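# Four arms open a pallet collar and set it on pallet

## Task

Unfold the pallet collar into its open shape and put it down squarely on top of the pallet.

## Robot and tools

The team is four identical Kinova Gen3 arms, arm1, arm2, arm3 and arm4. Each has seven joints, a Robotiq 2F-85 two-finger gripper and a wrist camera (armN_cam_wrist). Two room cameras, cam_high and cam_low, are fixed in the room and belong to no arm. The hand reaches about 1.0 m from the joint 1 axis.

Frames: there is one scene frame. Its origin is on the floor and +z is up, with lengths in metres. Each arm's foot (base_link) faces its own +x. The calibrated foot positions are: arm1 x=-0.434 y=-0.870 z=+0.802; arm2 x=+0.237 y=-0.879 z=+0.836; arm3 x=+1.000 y=-0.073 z=+0.834; arm4 x=-0.899 y=-0.147 z=+0.776. Their quat_wxyz values are arm1 (+0.731,+0.005,+0.002,+0.682), arm2 (+0.672,+0.004,+0.002,+0.740), arm3 (+0.086,+0.000,+0.001,-0.996) and arm4 (+0.988,-0.007,+0.004,-0.155). The point called hand lies between the finger pads, about 2 cm behind the tips (0.5 cm when the gripper is wide open). Hand z runs along the fingers, and the fingers open and close along hand y.

move: runs one action. Its optional keys are arm1, arm2, arm3 and arm4, one object per robot, plus cameras. An arm object holds "joints" and can also hold "min_time_s" (0.1 to 8 s), which is the shortest time that arm's motions may take. Inside "joints", every value is an absolute target, never an offset, and any subset of these may be given: joint1_rad to joint7_rad in radians, and gripper_m in metres, which is the fingertip gap. Ranges with done-tolerance are: joint1_rad, joint3_rad, joint5_rad and joint7_rad -69.115 to 69.115 (±0.01); joint2_rad -2.249 to 2.249; joint4_rad -2.579 to 2.579; joint6_rad -2.099 to 2.099; gripper_m 0 to 0.085 (±0.003).

Joint meanings and signs:
- joint1 spins the whole arm about its foot axis, with positive clockwise seen from above; at 0 the arm points along the foot's +x.
- joint2 is the shoulder: 0 is upright and positive leans forward.
- joint3 twists the upper arm.
- joint4 is the elbow: 0 is straight, and positive bends the same way as positive joint2.
- joint5 twists the forearm.
- joint6 is the wrist: 0 is straight.
- joint7 rolls the hand, positive counter-clockwise seen from behind.

Any robot or joint that is left out gets no new target and may still be pushing toward its old one. An unknown key makes the call invalid. An out-of-range value makes it refused, and the later move, wait and finished_scene calls in that reply are then skipped. All motions in one action start together. On a single arm the joints arrive together when starting from rest, and the hand can swing wide along the way. Speed caps are 1.39 rad/s for joints 1-4 and 1.22 rad/s for joints 5-7. No action lasts more than 15 s. cameras takes a list of names or ["all"]; [] means no images. A move with no action returns the full state, all images and the scene number.

wait(seconds 0 to 10, cameras) commands nothing new and returns the state. zoom_image(camera, region [x0,y0,x1,y1] in pixels, at most 504x504, origin top-left) enlarges part of that camera's newest image. read_manual returns licence texts only. finished_scene(scene 1 or 2) ends the scene and cannot be undone. The collar must stay seated without help afterwards.

Reading results:
- The "move" line gives each moved arm as done or with its worst status word.
- joint_status words: done; off_target (stopped short and may still be pushing); time_out (holds where it stopped); not_followed (the collision check between arms and parts withheld the targets, which may be retried later); limit_stop_at_motor_heat (send the target again).
- An arm shown "as last shown" was not commanded in that call.
- Joint velocities are in rad/s, and "within noise" means the arm is still.
- Joint torques are in N m, positive toward larger joint values, with offset and noise.
- Flange force is along hand x y z. It includes the held load, has error, and may read "no reading".
- on_its_own lists actions the robot took without a command.
- Images can lag the state slightly.

Hazards:
- The arms push on through contact, so reaching "done" can mean the arm is pressing against something.
- Torque limits are 104.5 N m for joints 1-4 and 51.3 N m for joints 5-7. Exceeding one, or straying more than 5 degrees from the plan, freezes that arm for 10 s.
- Motors heat while holding loads, while stretched out, or while pushing at something unreachable. MOTOR HOT appears at 60 °C, and at 75 °C the arm sinks for 30-60 s.
- A hard press between two arms, including one gripper closing on another arm's fingers, fails the scene. The collision check may react late and does not stop fingers.
- Do not knock the collar or pallet off the work area or onto the floor, drop parts, slam into fixed things, or release a moving part.
- Avoid over-squeezing a part that still rests on something.
- For a firm grip, open wide and then close to well below the part's width.
- Loose objects may get brief random pushes.

The scene keeps running while the operator thinks, and the arms hold their last command. Faster and smoother solutions are better.

Each tool is called after "Call:" in YAML: its name, and indented under it one key for each argument.

## Session

Call:
move:

Scene clock: 0.00 s.
Joint torques (N m): no reading
Motor temperatures (°C): arm1=[29 33 31 35 43 38 40] | arm2=[31 32 31 39 36 40 40] | arm3=[32 32 32 32 36 43 44] | arm4=[35 36 31 33 39 40 44]
Flange force (N): no reading
Joint velocities: within noise
arm1.joint_positions: joint1_rad=-0.266 joint2_rad=-0.322 joint3_rad=-0.070 joint4_rad=+1.467 joint5_rad=-0.025 joint6_rad=+1.972 joint7_rad=+1.690 gripper_m=+0.085
arm1.joint_status: not commanded
arm1.hand: x=-0.4586 y=-0.7148 z=+1.3058 quat_wxyz=(-0.007, +0.831, -0.556, -0.015) (m; scene frame)
arm2.joint_positions: joint1_rad=+0.169 joint2_rad=-0.405 joint3_rad=-0.124 joint4_rad=+1.485 joint5_rad=-0.046 joint6_rad=+2.001 joint7_rad=+1.567 gripper_m=+0.085
arm2.joint_status: not commanded
arm2.hand: x=+0.2361 y=-0.7513 z=+1.3452 quat_wxyz=(-0.021, +0.727, -0.686, -0.022) (m; scene frame)
arm3.joint_positions: joint1_rad=-0.395 joint2_rad=-0.361 joint3_rad=-0.122 joint4_rad=+1.569 joint5_rad=+0.001 joint6_rad=+1.948 joint7_rad=+1.410 gripper_m=+0.085
arm3.joint_status: not commanded
arm3.hand: x=+0.8804 y=-0.1494 z=+1.3130 quat_wxyz=(+0.024, -0.966, -0.257, +0.001) (m; scene frame)
arm4.joint_positions: joint1_rad=-0.488 joint2_rad=-0.406 joint3_rad=-0.102 joint4_rad=+1.489 joint5_rad=-0.007 joint6_rad=+1.926 joint7_rad=+1.877 gripper_m=+0.085
arm4.joint_status: not commanded
arm4.hand: x=-0.7439 y=-0.1129 z=+1.2841 quat_wxyz=(-0.059, +0.286, -0.956, +0.023) (m; scene frame)
pictures: arm1_cam_wrist, arm2_cam_wrist, arm3_cam_wrist, arm4_cam_wrist, cam_high, cam_low

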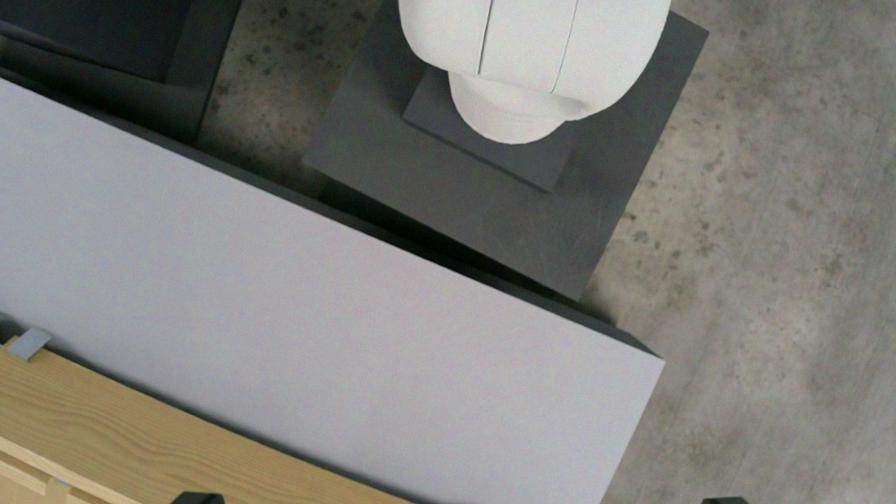

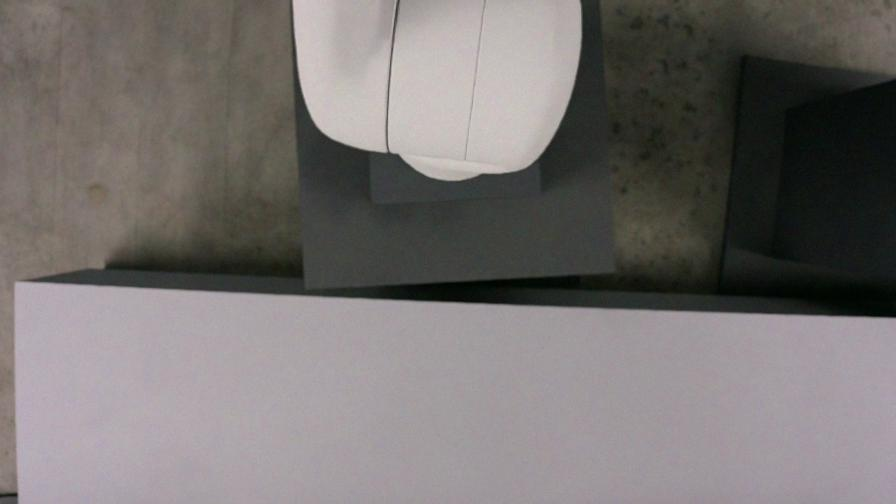

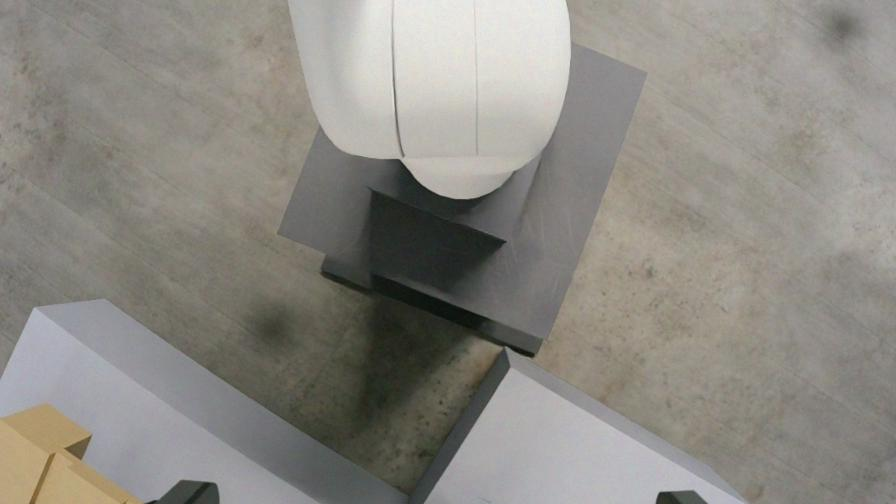

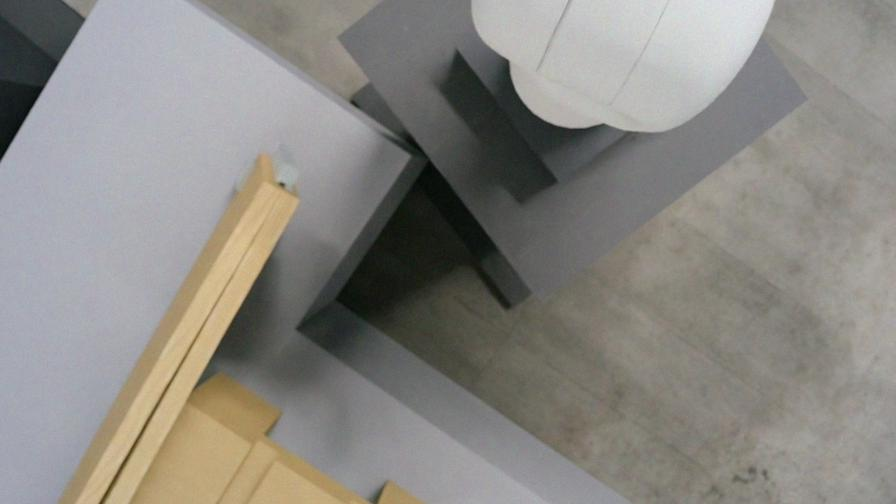

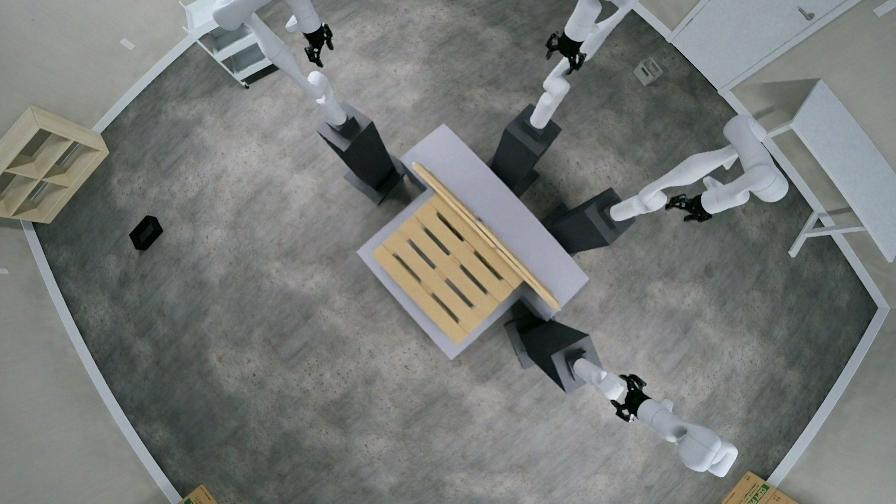

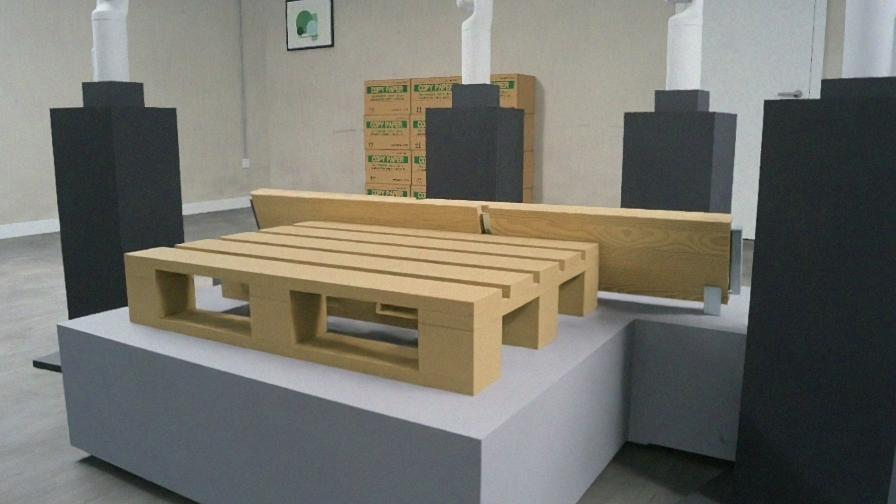

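Call:
zoom_image:
  camera: "cam_high"
  region: [340, 110, 620, 370]

Call:
zoom_image:
  camera: "cam_low"
  region: [200, 160, 500, 330]

Call:
zoom_image:
  camera: "cam_low"
  region: [450, 160, 770, 340]

Scaled by 1.800 from the camera's 896x504 image, which has a finer 1280x720 frame.

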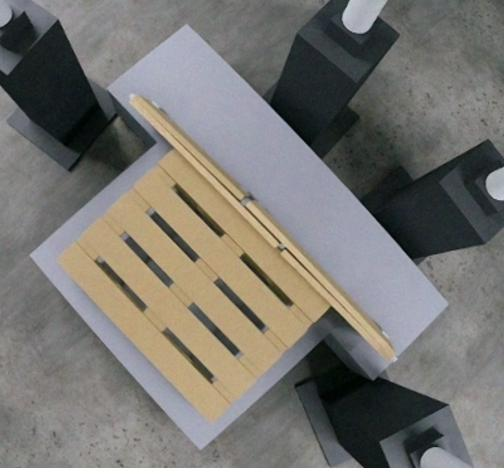

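Scaled by 1.680 from the camera's 896x504 image, which has a finer 1280x720 frame.

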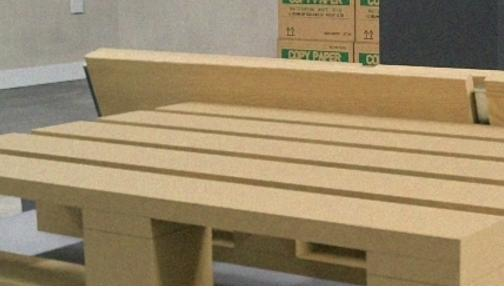

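Scaled by 1.575 from the camera's 896x504 image, which has a finer 1280x720 frame.

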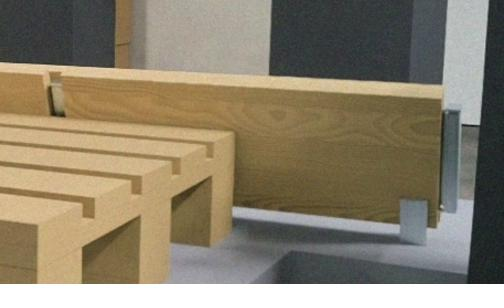

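Call:
zoom_image:
  camera: "arm4_cam_wrist"
  region: [50, 100, 450, 500]

Call:
zoom_image:
  camera: "arm1_cam_wrist"
  region: [0, 250, 300, 504]

Call:
zoom_image:
  camera: "arm3_cam_wrist"
  region: [0, 250, 300, 504]

Scaled by 1.260 from the camera's 896x504 image, which has a finer 1280x720 frame.

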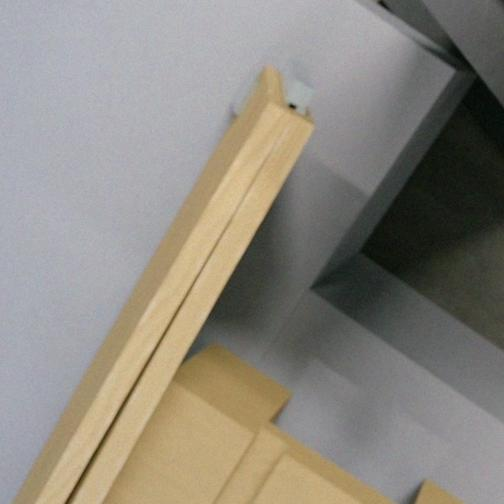

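Scaled by 1.680 from the camera's 896x504 image, which has a finer 1280x720 frame.

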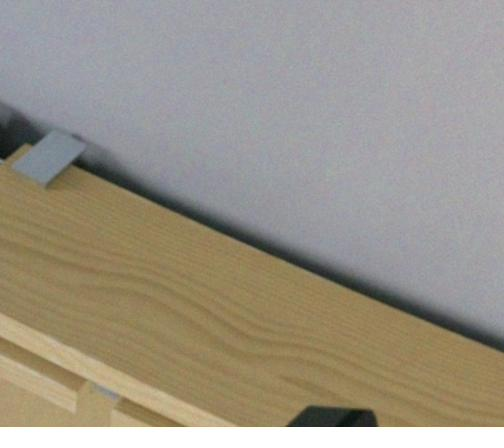

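Scaled by 1.680 from the camera's 896x504 image, which has a finer 1280x720 frame.

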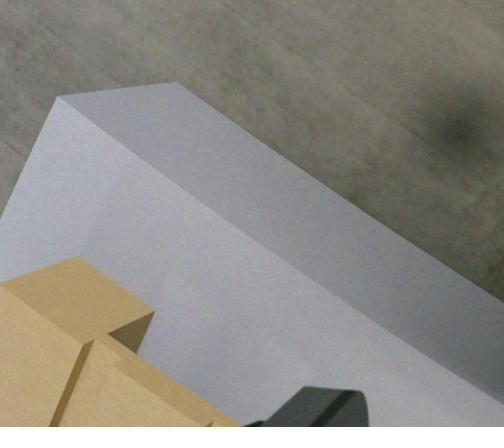

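Call:
move:
  arm1: {"joints": {"joint1_rad": -0.069, "joint2_rad": 0.4134, "joint3_rad": 0, "joint4_rad": 0.693, "joint5_rad": 0, "joint6_rad": 2.035, "joint7_rad": 1.571}}
  arm2: {"joints": {"joint1_rad": 0.0962, "joint2_rad": 0.3678, "joint3_rad": 0, "joint4_rad": 0.8863, "joint5_rad": 0, "joint6_rad": 1.8875, "joint7_rad": 1.571}}
  arm3: {"joints": {"joint1_rad": 0.374, "joint2_rad": 0.3366, "joint3_rad": 0, "joint4_rad": 1.0895, "joint5_rad": 0, "joint6_rad": 1.7155, "joint7_rad": 1.772}}
  arm4: {"joints": {"joint1_rad": -0.511, "joint2_rad": 0.3778, "joint3_rad": 0, "joint4_rad": 0.8387, "joint5_rad": 0, "joint6_rad": 1.9251, "joint7_rad": 1.371}}
  cameras: ["all"]

Scene clock: 181.13 s.
Joint torques (N m): arm1=[0.08 -17.73 0.27 -8.45 0.15 -0.05 -0.23] | arm2=[-0.44 -16.66 0.21 -10.61 -0.07 -0.06 -0.18] | arm3=[1.01 -16.64 -0.8 -8.02 0.05 0.45 0.45] | arm4=[0.59 -16.44 0.75 -7.61 -0.03 0.17 -0.18]
Motor temperatures (°C): arm1=[29 33 31 35 43 38 40] | arm2=[31 31 31 39 36 40 40] | arm3=[32 31 32 32 36 43 43] | arm4=[34 36 31 33 38 39 43]
Flange force (N): arm1=[-3.4 -0.3 -0.3] | arm2=[6.4 -0.8 9.0] | arm3=[-5.9 1.0 -2.7] | arm4=[-4.5 1.2 -3.8]
move: arm1 done; arm2 done; arm3 done; arm4 done
Joint velocities: within noise
arm1.joint_positions: joint1_rad=-0.069 joint2_rad=+0.413 joint3_rad=+0.000 joint4_rad=+0.693 joint5_rad=+0.000 joint6_rad=+2.035 joint7_rad=+1.571 gripper_m=+0.085
arm1.joint_status: all done
arm1.hand: x=-0.4047 y=-0.4225 z=+1.3040 quat_wxyz=(+0.001, +0.707, -0.707, -0.006) (m; scene frame)
arm2.joint_positions: joint1_rad=+0.096 joint2_rad=+0.368 joint3_rad=+0.000 joint4_rad=+0.886 joint5_rad=+0.000 joint6_rad=+1.888 joint7_rad=+1.571 gripper_m=+0.085
arm2.joint_status: all done
arm2.hand: x=+0.2650 y=-0.4304 z=+1.3014 quat_wxyz=(+0.002, +0.707, -0.707, -0.004) (m; scene frame)
arm3.joint_positions: joint1_rad=+0.374 joint2_rad=+0.337 joint3_rad=+0.000 joint4_rad=+1.089 joint5_rad=+0.000 joint6_rad=+1.716 joint7_rad=+1.772 gripper_m=+0.085
arm3.joint_status: all done
arm3.hand: x=+0.5637 y=+0.0405 z=+1.2504 quat_wxyz=(+0.001, -1.000, +0.000, +0.000) (m; scene frame)
arm4.joint_positions: joint1_rad=-0.511 joint2_rad=+0.378 joint3_rad=+0.000 joint4_rad=+0.839 joint5_rad=+0.000 joint6_rad=+1.925 joint7_rad=+1.371 gripper_m=+0.085
arm4.joint_status: all done
arm4.hand: x=-0.4485 y=-0.0760 z=+1.2442 quat_wxyz=(+0.005, +0.000, -1.000, +0.006) (m; scene frame)
pictures: arm1_cam_wrist, arm2_cam_wrist, arm3_cam_wrist, arm4_cam_wrist, cam_high, cam_low

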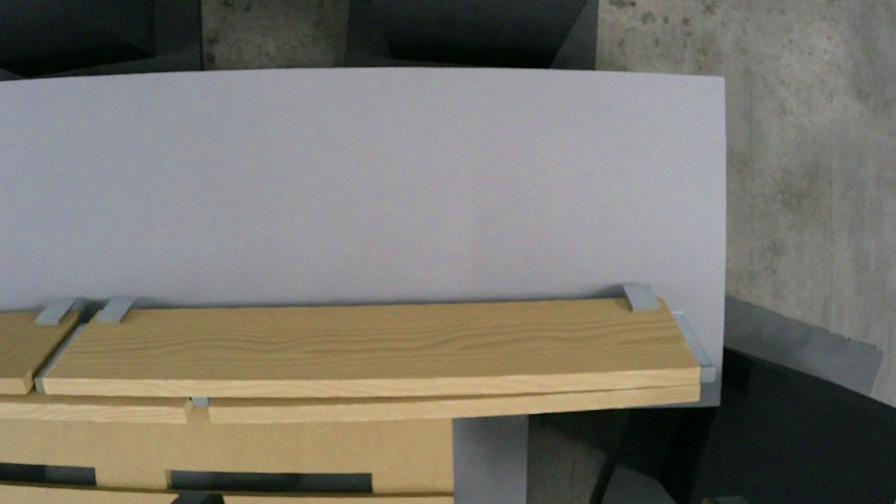

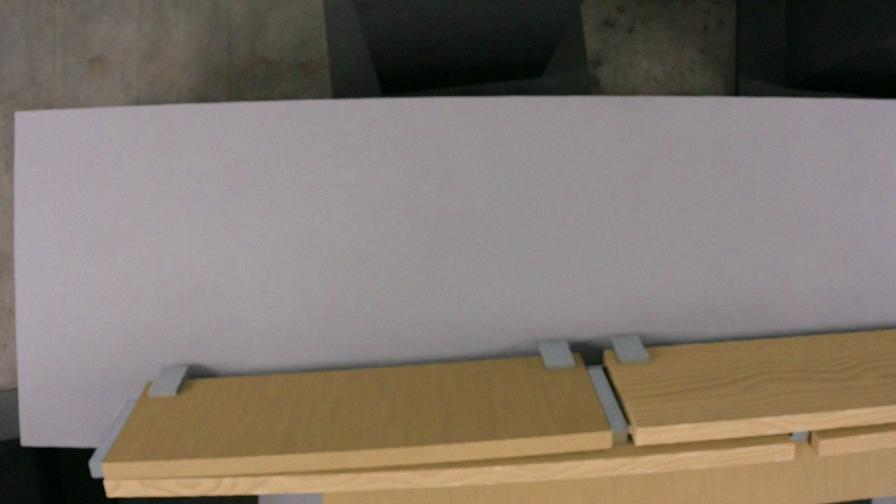

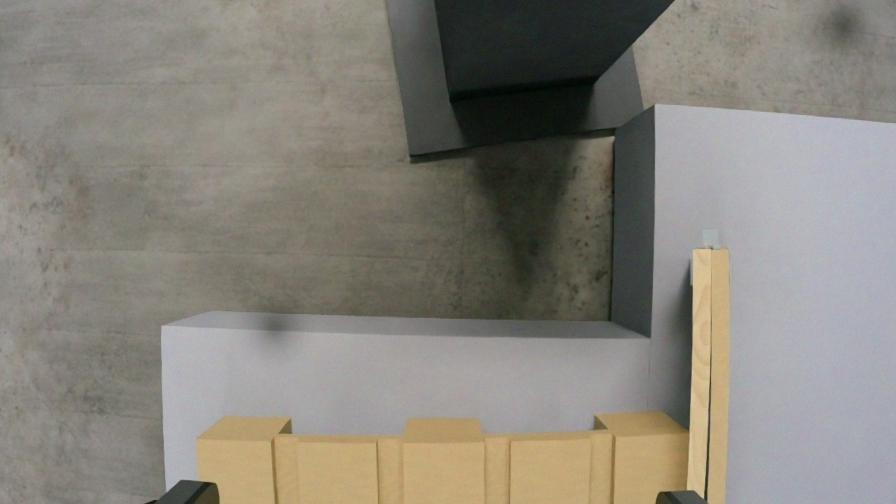

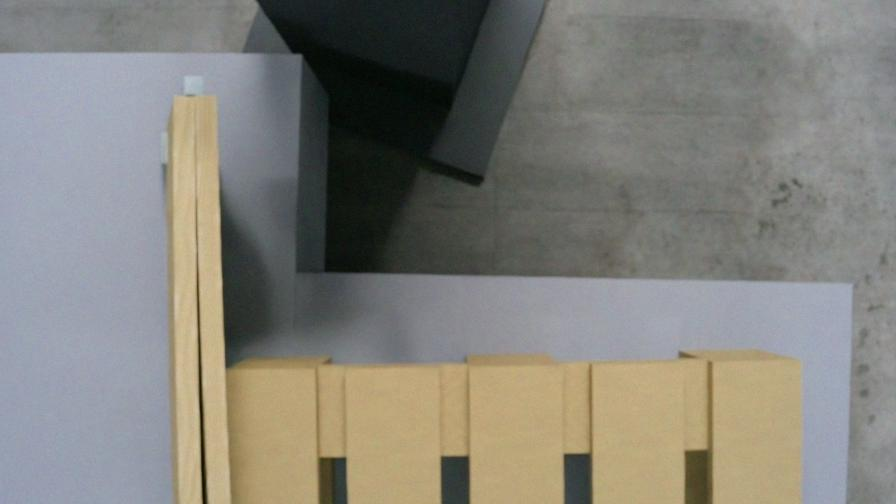

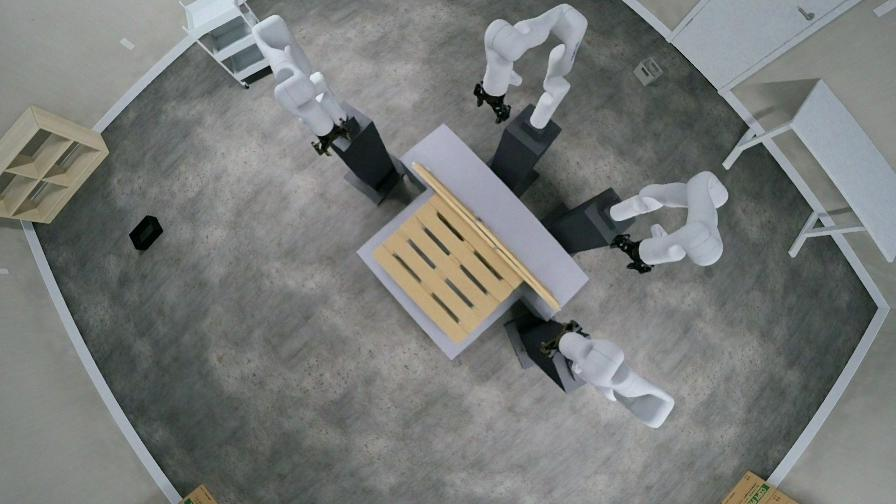

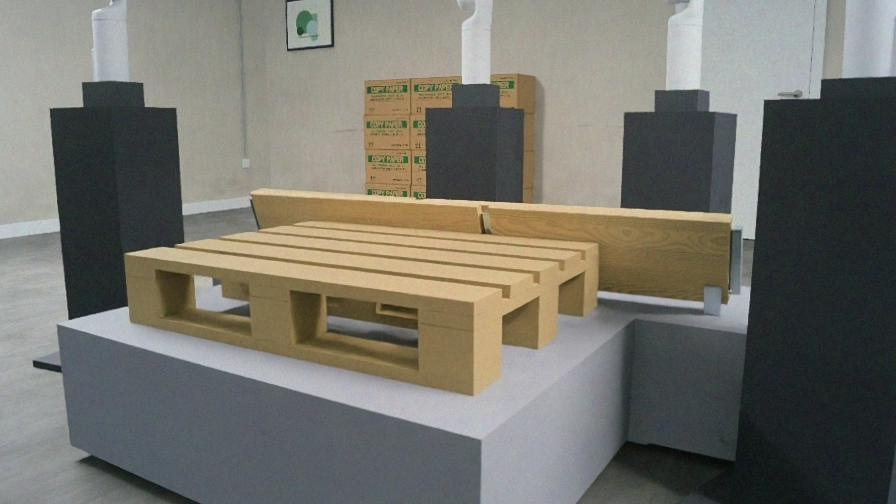

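Call:
zoom_image:
  camera: "arm1_cam_wrist"
  region: [0, 270, 252, 470]

Call:
zoom_image:
  camera: "arm1_cam_wrist"
  region: [500, 250, 752, 450]

Call:
zoom_image:
  camera: "arm2_cam_wrist"
  region: [60, 330, 312, 504]

Call:
zoom_image:
  camera: "arm2_cam_wrist"
  region: [520, 310, 872, 504]

Call:
zoom_image:
  camera: "arm3_cam_wrist"
  region: [560, 200, 812, 504]

Call:
zoom_image:
  camera: "arm4_cam_wrist"
  region: [130, 50, 382, 250]

Scaled by 2.000 from the camera's 896x504 image, which has a finer 1280x720 frame.

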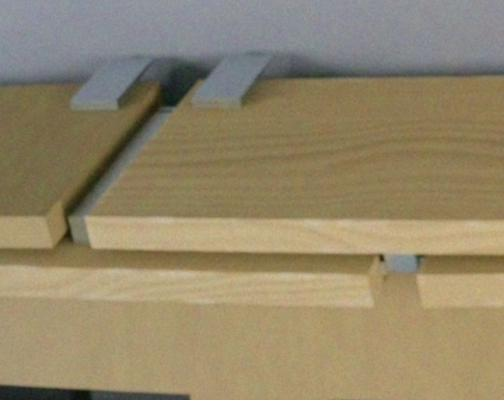

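Scaled by 2.000 from the camera's 896x504 image, which has a finer 1280x720 frame.

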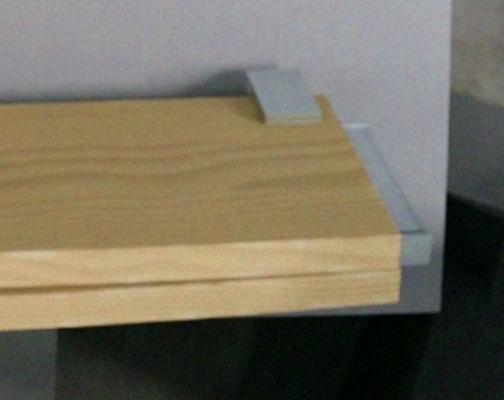

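Scaled by 2.000 from the camera's 896x504 image, which has a finer 1280x720 frame.

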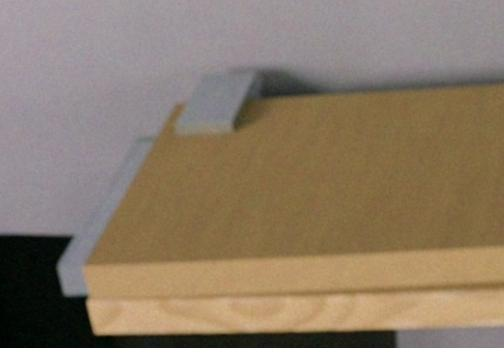

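Scaled by 1.432 from the camera's 896x504 image, which has a finer 1280x720 frame.

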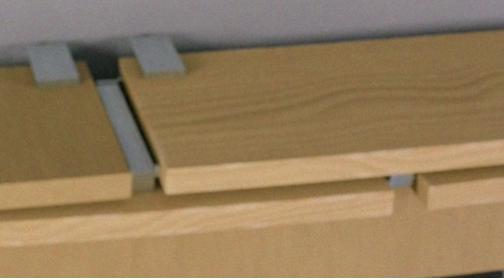

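Scaled by 1.658 from the camera's 896x504 image, which has a finer 1280x720 frame.

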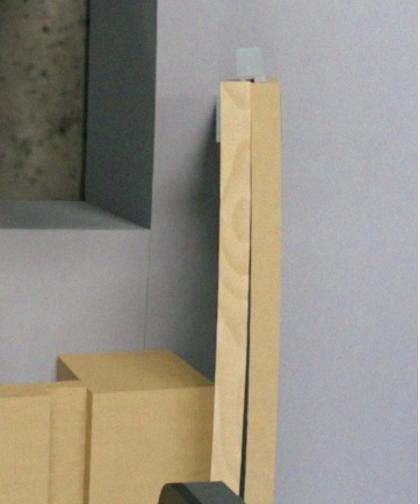

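Scaled by 2.000 from the camera's 896x504 image, which has a finer 1280x720 frame.

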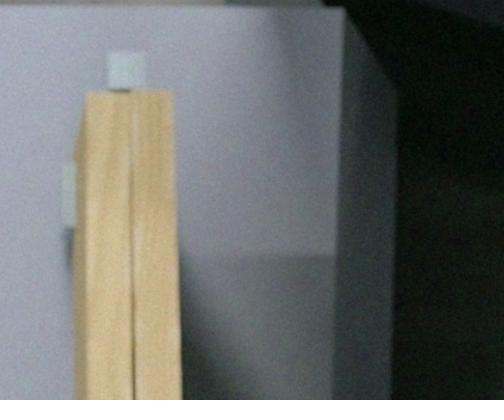

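Call:
move:
  arm1: {"joints": {"joint2_rad": 0.4357, "joint4_rad": 1.6577, "joint6_rad": 1.0482}}
  arm2: {"joints": {"joint2_rad": 0.4797, "joint4_rad": 1.7114, "joint6_rad": 0.9505}}
  arm3: {"joints": {"joint2_rad": 0.477, "joint4_rad": 1.7083, "joint6_rad": 0.9563}}
  arm4: {"joints": {"joint2_rad": 0.407, "joint4_rad": 1.6108, "joint6_rad": 1.1238}}
  cameras: ["arm1_cam_wrist", "arm2_cam_wrist", "arm3_cam_wrist", "arm4_cam_wrist"]

Scene clock: 308.33 s.
Joint torques (N m): arm1=[0.11 -18.02 0.24 -8.17 0.09 -0.07 -0.26] | arm2=[-0.49 -17.38 0.24 -9.33 -0.07 -0.09 -0.14] | arm3=[1 -17.72 -0.71 -6.52 0.07 0.45 0.45] | arm4=[0.63 -16.58 0.84 -7.25 -0.05 0.19 -0.2]
Motor temperatures (°C): arm1=[29 33 31 36 43 38 40] | arm2=[31 32 30 40 36 40 40] | arm3=[32 32 32 32 36 43 43] | arm4=[34 37 30 33 38 39 43]
Flange force (N): arm1=[-2.5 -0.3 2.5] | arm2=[5.3 -0.9 3.9] | arm3=[-4.6 1.8 1.1] | arm4=[-3.2 1.0 -0.4]
move: arm1 done; arm2 done; arm3 done; arm4 done
Joint velocities: within noise
arm1.joint_positions: joint1_rad=-0.069 joint2_rad=+0.436 joint3_rad=+0.000 joint4_rad=+1.658 joint5_rad=+0.000 joint6_rad=+1.048 joint7_rad=+1.571 gripper_m=+0.085
arm1.joint_status: all done
arm1.hand: x=-0.4076 y=-0.4209 z=+1.0025 quat_wxyz=(+0.001, +0.707, -0.707, -0.005) (m; scene frame)
arm2.joint_positions: joint1_rad=+0.096 joint2_rad=+0.480 joint3_rad=+0.000 joint4_rad=+1.711 joint5_rad=+0.000 joint6_rad=+0.951 joint7_rad=+1.571 gripper_m=+0.085
arm2.joint_status: all done
arm2.hand: x=+0.2626 y=-0.4296 z=+1.0014 quat_wxyz=(+0.002, +0.707, -0.707, -0.004) (m; scene frame)
arm3.joint_positions: joint1_rad=+0.374 joint2_rad=+0.477 joint3_rad=+0.000 joint4_rad=+1.708 joint5_rad=+0.000 joint6_rad=+0.956 joint7_rad=+1.772 gripper_m=+0.085
arm3.joint_status: all done
arm3.hand: x=+0.5639 y=+0.0411 z=+1.0004 quat_wxyz=(+0.001, -1.000, +0.000, +0.000) (m; scene frame)
arm4.joint_positions: joint1_rad=-0.511 joint2_rad=+0.407 joint3_rad=+0.000 joint4_rad=+1.611 joint5_rad=+0.000 joint6_rad=+1.124 joint7_rad=+1.371 gripper_m=+0.085
arm4.joint_status: all done
arm4.hand: x=-0.4510 y=-0.0791 z=+0.9946 quat_wxyz=(+0.005, +0.000, -1.000, +0.006) (m; scene frame)
pictures: arm1_cam_wrist, arm2_cam_wrist, arm3_cam_wrist, arm4_cam_wrist

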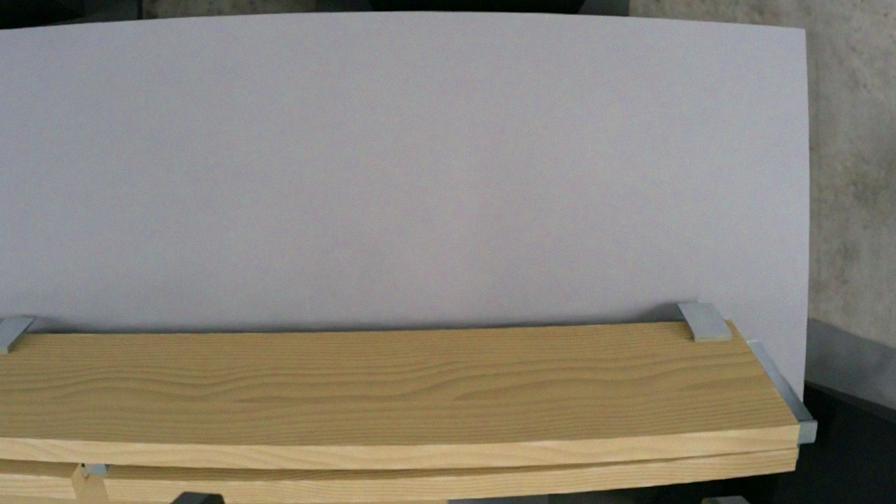

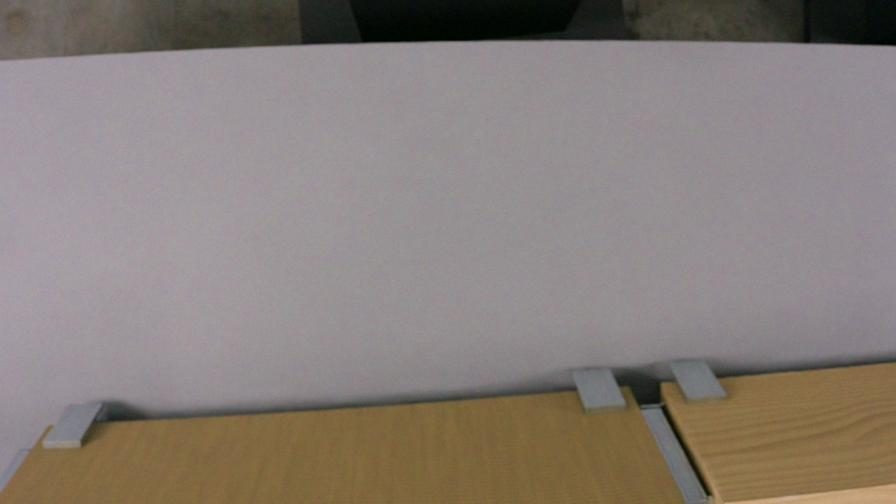

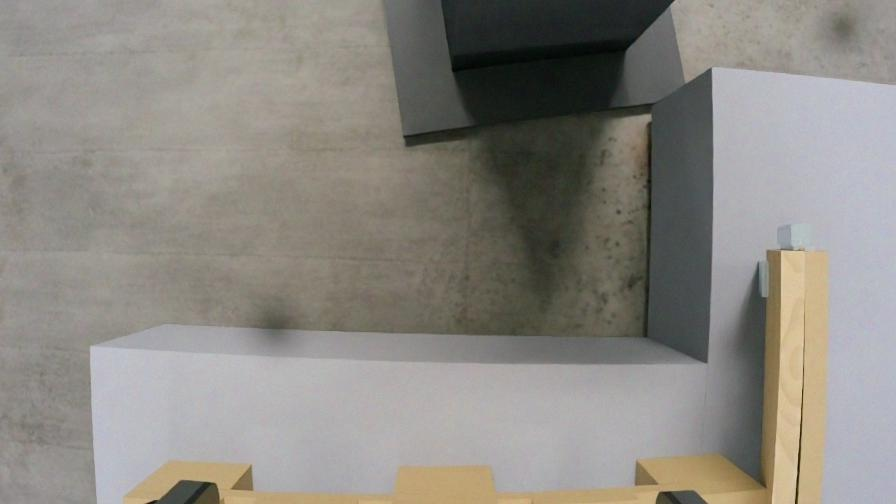

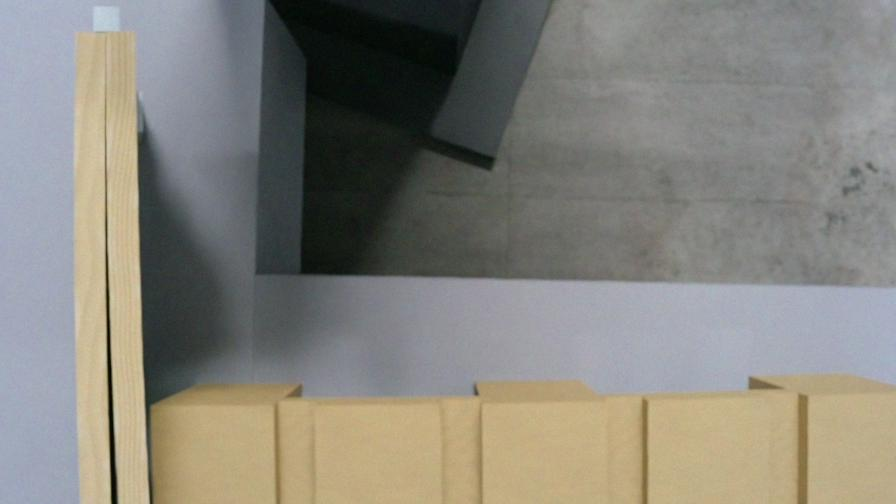

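Call:
move:
  arm1: {"joints": {"joint2_rad": 0.9281, "joint4_rad": 0.7306, "joint6_rad": 1.4829}}
  arm2: {"joints": {"joint2_rad": 0.9439, "joint4_rad": 0.8072, "joint6_rad": 1.3905}}
  arm3: {"joints": {"joint2_rad": 0.801, "joint4_rad": 1.0947, "joint6_rad": 1.2459}}
  arm4: {"joints": {"joint2_rad": -0.0344, "joint4_rad": 2.1764, "joint6_rad": 0.9996}}
  cameras: ["arm1_cam_wrist", "arm2_cam_wrist", "arm3_cam_wrist", "arm4_cam_wrist", "cam_low"]

Scene clock: 481.83 s.
Joint torques (N m): arm1=[0.09 -27.17 0.5 -9.45 0.11 -0.06 -0.27] | arm2=[-0.5 -25.68 0.39 -10.94 -0.05 -0.08 -0.17] | arm3=[1.01 -24.34 -0.59 -7.67 0.07 0.44 0.45] | arm4=[0.43 -7.79 0.56 -6.66 -0.06 0.18 -0.16]
Motor temperatures (°C): arm1=[29 34 30 35 43 38 40] | arm2=[31 32 30 39 36 40 40] | arm3=[31 32 32 32 36 43 43] | arm4=[34 37 30 33 38 39 43]
Flange force (N): arm1=[-4.0 -0.2 1.7] | arm2=[12.3 -0.4 4.4] | arm3=[-6.6 0.8 0.3] | arm4=[-3.6 1.4 0.1]
move: arm1 done; arm2 done; arm3 done; arm4 done
Joint velocities: within noise
arm1.joint_positions: joint1_rad=-0.069 joint2_rad=+0.928 joint3_rad=+0.000 joint4_rad=+0.731 joint5_rad=+0.000 joint6_rad=+1.483 joint7_rad=+1.571 gripper_m=+0.085
arm1.joint_status: all done
arm1.hand: x=-0.4077 y=-0.2210 z=+1.0037 quat_wxyz=(+0.001, +0.707, -0.707, -0.005) (m; scene frame)
arm2.joint_positions: joint1_rad=+0.096 joint2_rad=+0.944 joint3_rad=+0.000 joint4_rad=+0.807 joint5_rad=+0.000 joint6_rad=+1.391 joint7_rad=+1.571 gripper_m=+0.085
arm2.joint_status: all done
arm2.hand: x=+0.2625 y=-0.2296 z=+1.0018 quat_wxyz=(+0.002, +0.707, -0.707, -0.004) (m; scene frame)
arm3.joint_positions: joint1_rad=+0.374 joint2_rad=+0.801 joint3_rad=+0.000 joint4_rad=+1.095 joint5_rad=+0.000 joint6_rad=+1.246 joint7_rad=+1.772 gripper_m=+0.085
arm3.joint_status: all done
arm3.hand: x=+0.4170 y=+0.0711 z=+1.0003 quat_wxyz=(+0.001, -1.000, +0.000, +0.000) (m; scene frame)
arm4.joint_positions: joint1_rad=-0.511 joint2_rad=-0.034 joint3_rad=+0.000 joint4_rad=+2.176 joint5_rad=+0.000 joint6_rad=+1.000 joint7_rad=+1.371 gripper_m=+0.085
arm4.joint_status: all done
arm4.hand: x=-0.6470 y=-0.1187 z=+0.9971 quat_wxyz=(+0.005, +0.000, -1.000, +0.006) (m; scene frame)
pictures: arm1_cam_wrist, arm2_cam_wrist, arm3_cam_wrist, arm4_cam_wrist, cam_low

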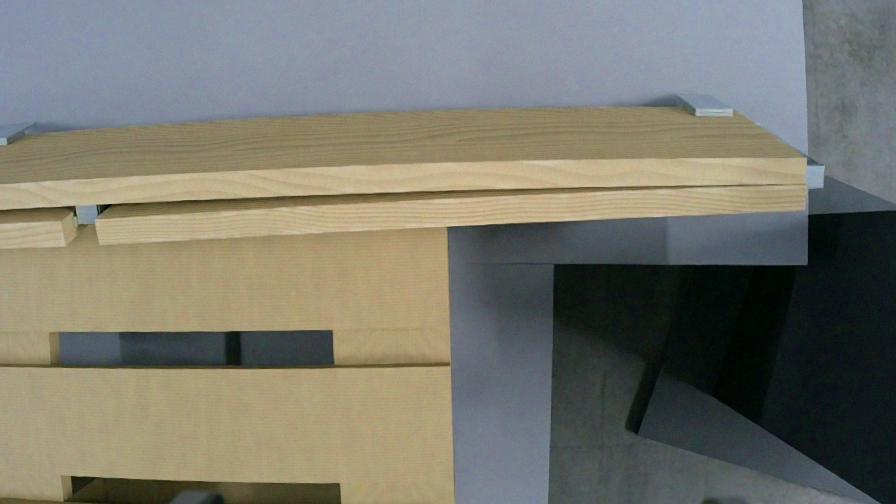

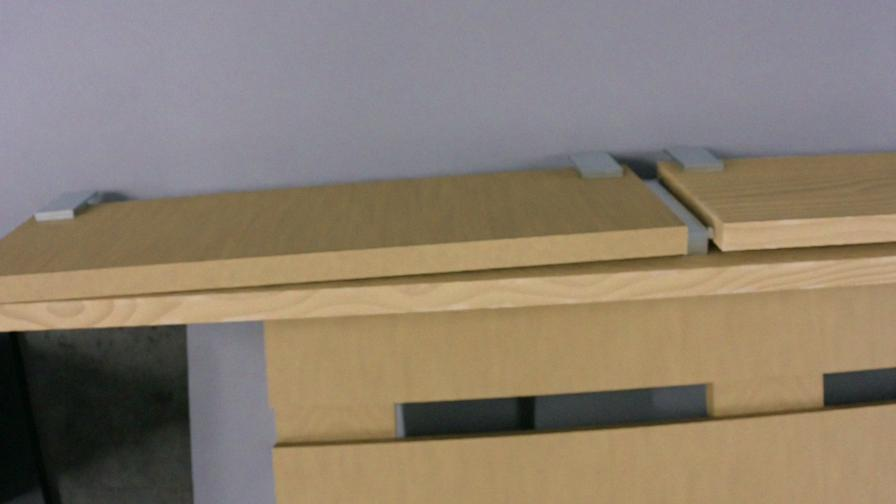

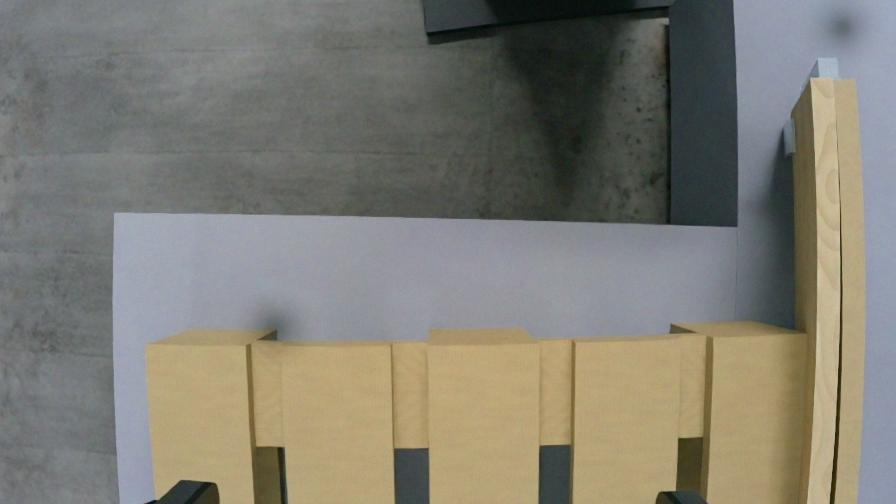

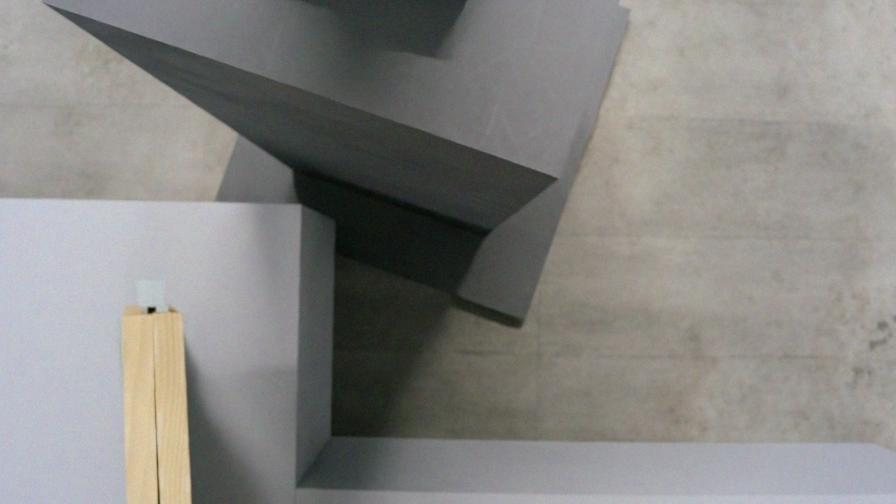

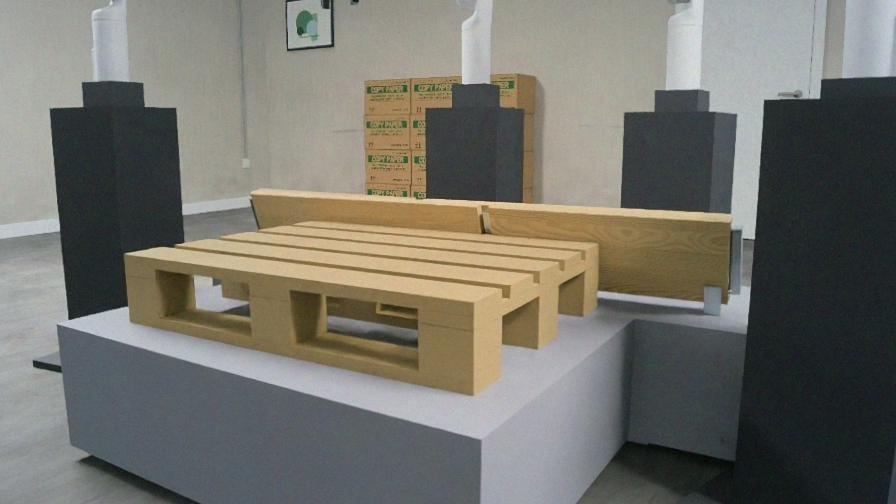

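Call:
zoom_image:
  camera: "arm1_cam_wrist"
  region: [0, 150, 200, 270]

Call:
zoom_image:
  camera: "arm1_cam_wrist"
  region: [200, 140, 460, 270]

Call:
zoom_image:
  camera: "arm2_cam_wrist"
  region: [560, 130, 896, 310]

Call:
zoom_image:
  camera: "arm4_cam_wrist"
  region: [80, 260, 260, 504]

Call:
zoom_image:
  camera: "arm3_cam_wrist"
  region: [740, 40, 896, 240]

Scaled by 2.520 from the camera's 896x504 image, which has a finer 1280x720 frame.

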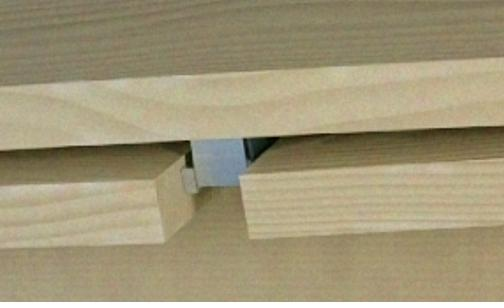

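Scaled by 1.938 from the camera's 896x504 image, which has a finer 1280x720 frame.

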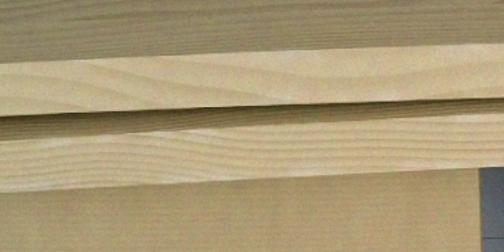

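Scaled by 1.500 from the camera's 896x504 image, which has a finer 1280x720 frame.

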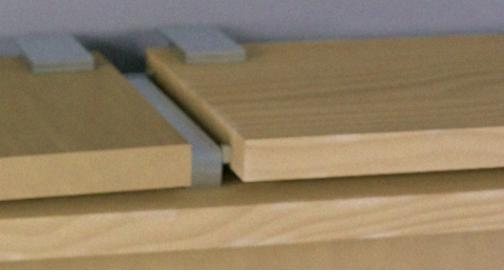

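Scaled by 2.066 from the camera's 896x504 image, which has a finer 1280x720 frame.

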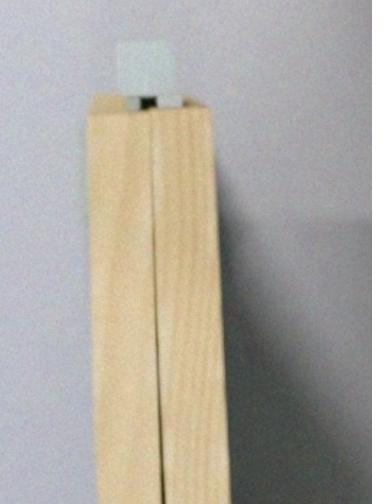

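Scaled by 2.520 from the camera's 896x504 image, which has a finer 1280x720 frame.

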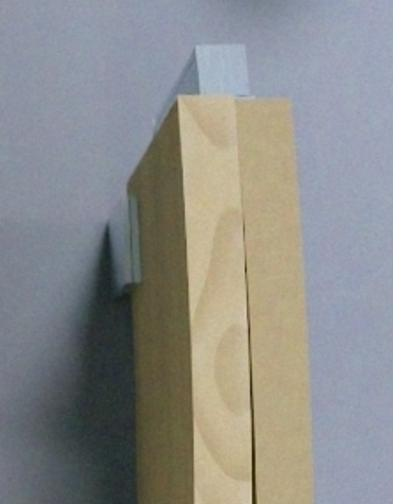

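Call:
zoom_image:
  camera: "arm3_cam_wrist"
  region: [120, 440, 260, 504]

Call:
zoom_image:
  camera: "arm3_cam_wrist"
  region: [620, 440, 760, 504]

Call:
zoom_image:
  camera: "arm1_cam_wrist"
  region: [140, 450, 280, 504]

Scaled by 3.600 from the camera's 896x504 image, which has a finer 1280x720 frame.

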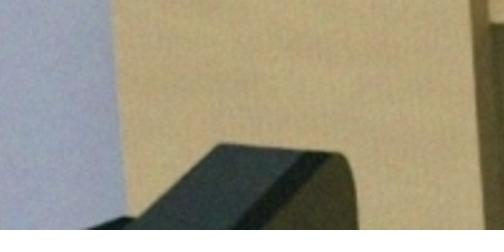

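Scaled by 3.600 from the camera's 896x504 image, which has a finer 1280x720 frame.

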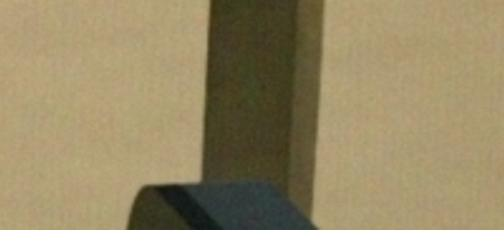

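Scaled by 3.600 from the camera's 896x504 image, which has a finer 1280x720 frame.

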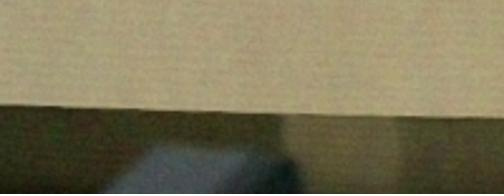

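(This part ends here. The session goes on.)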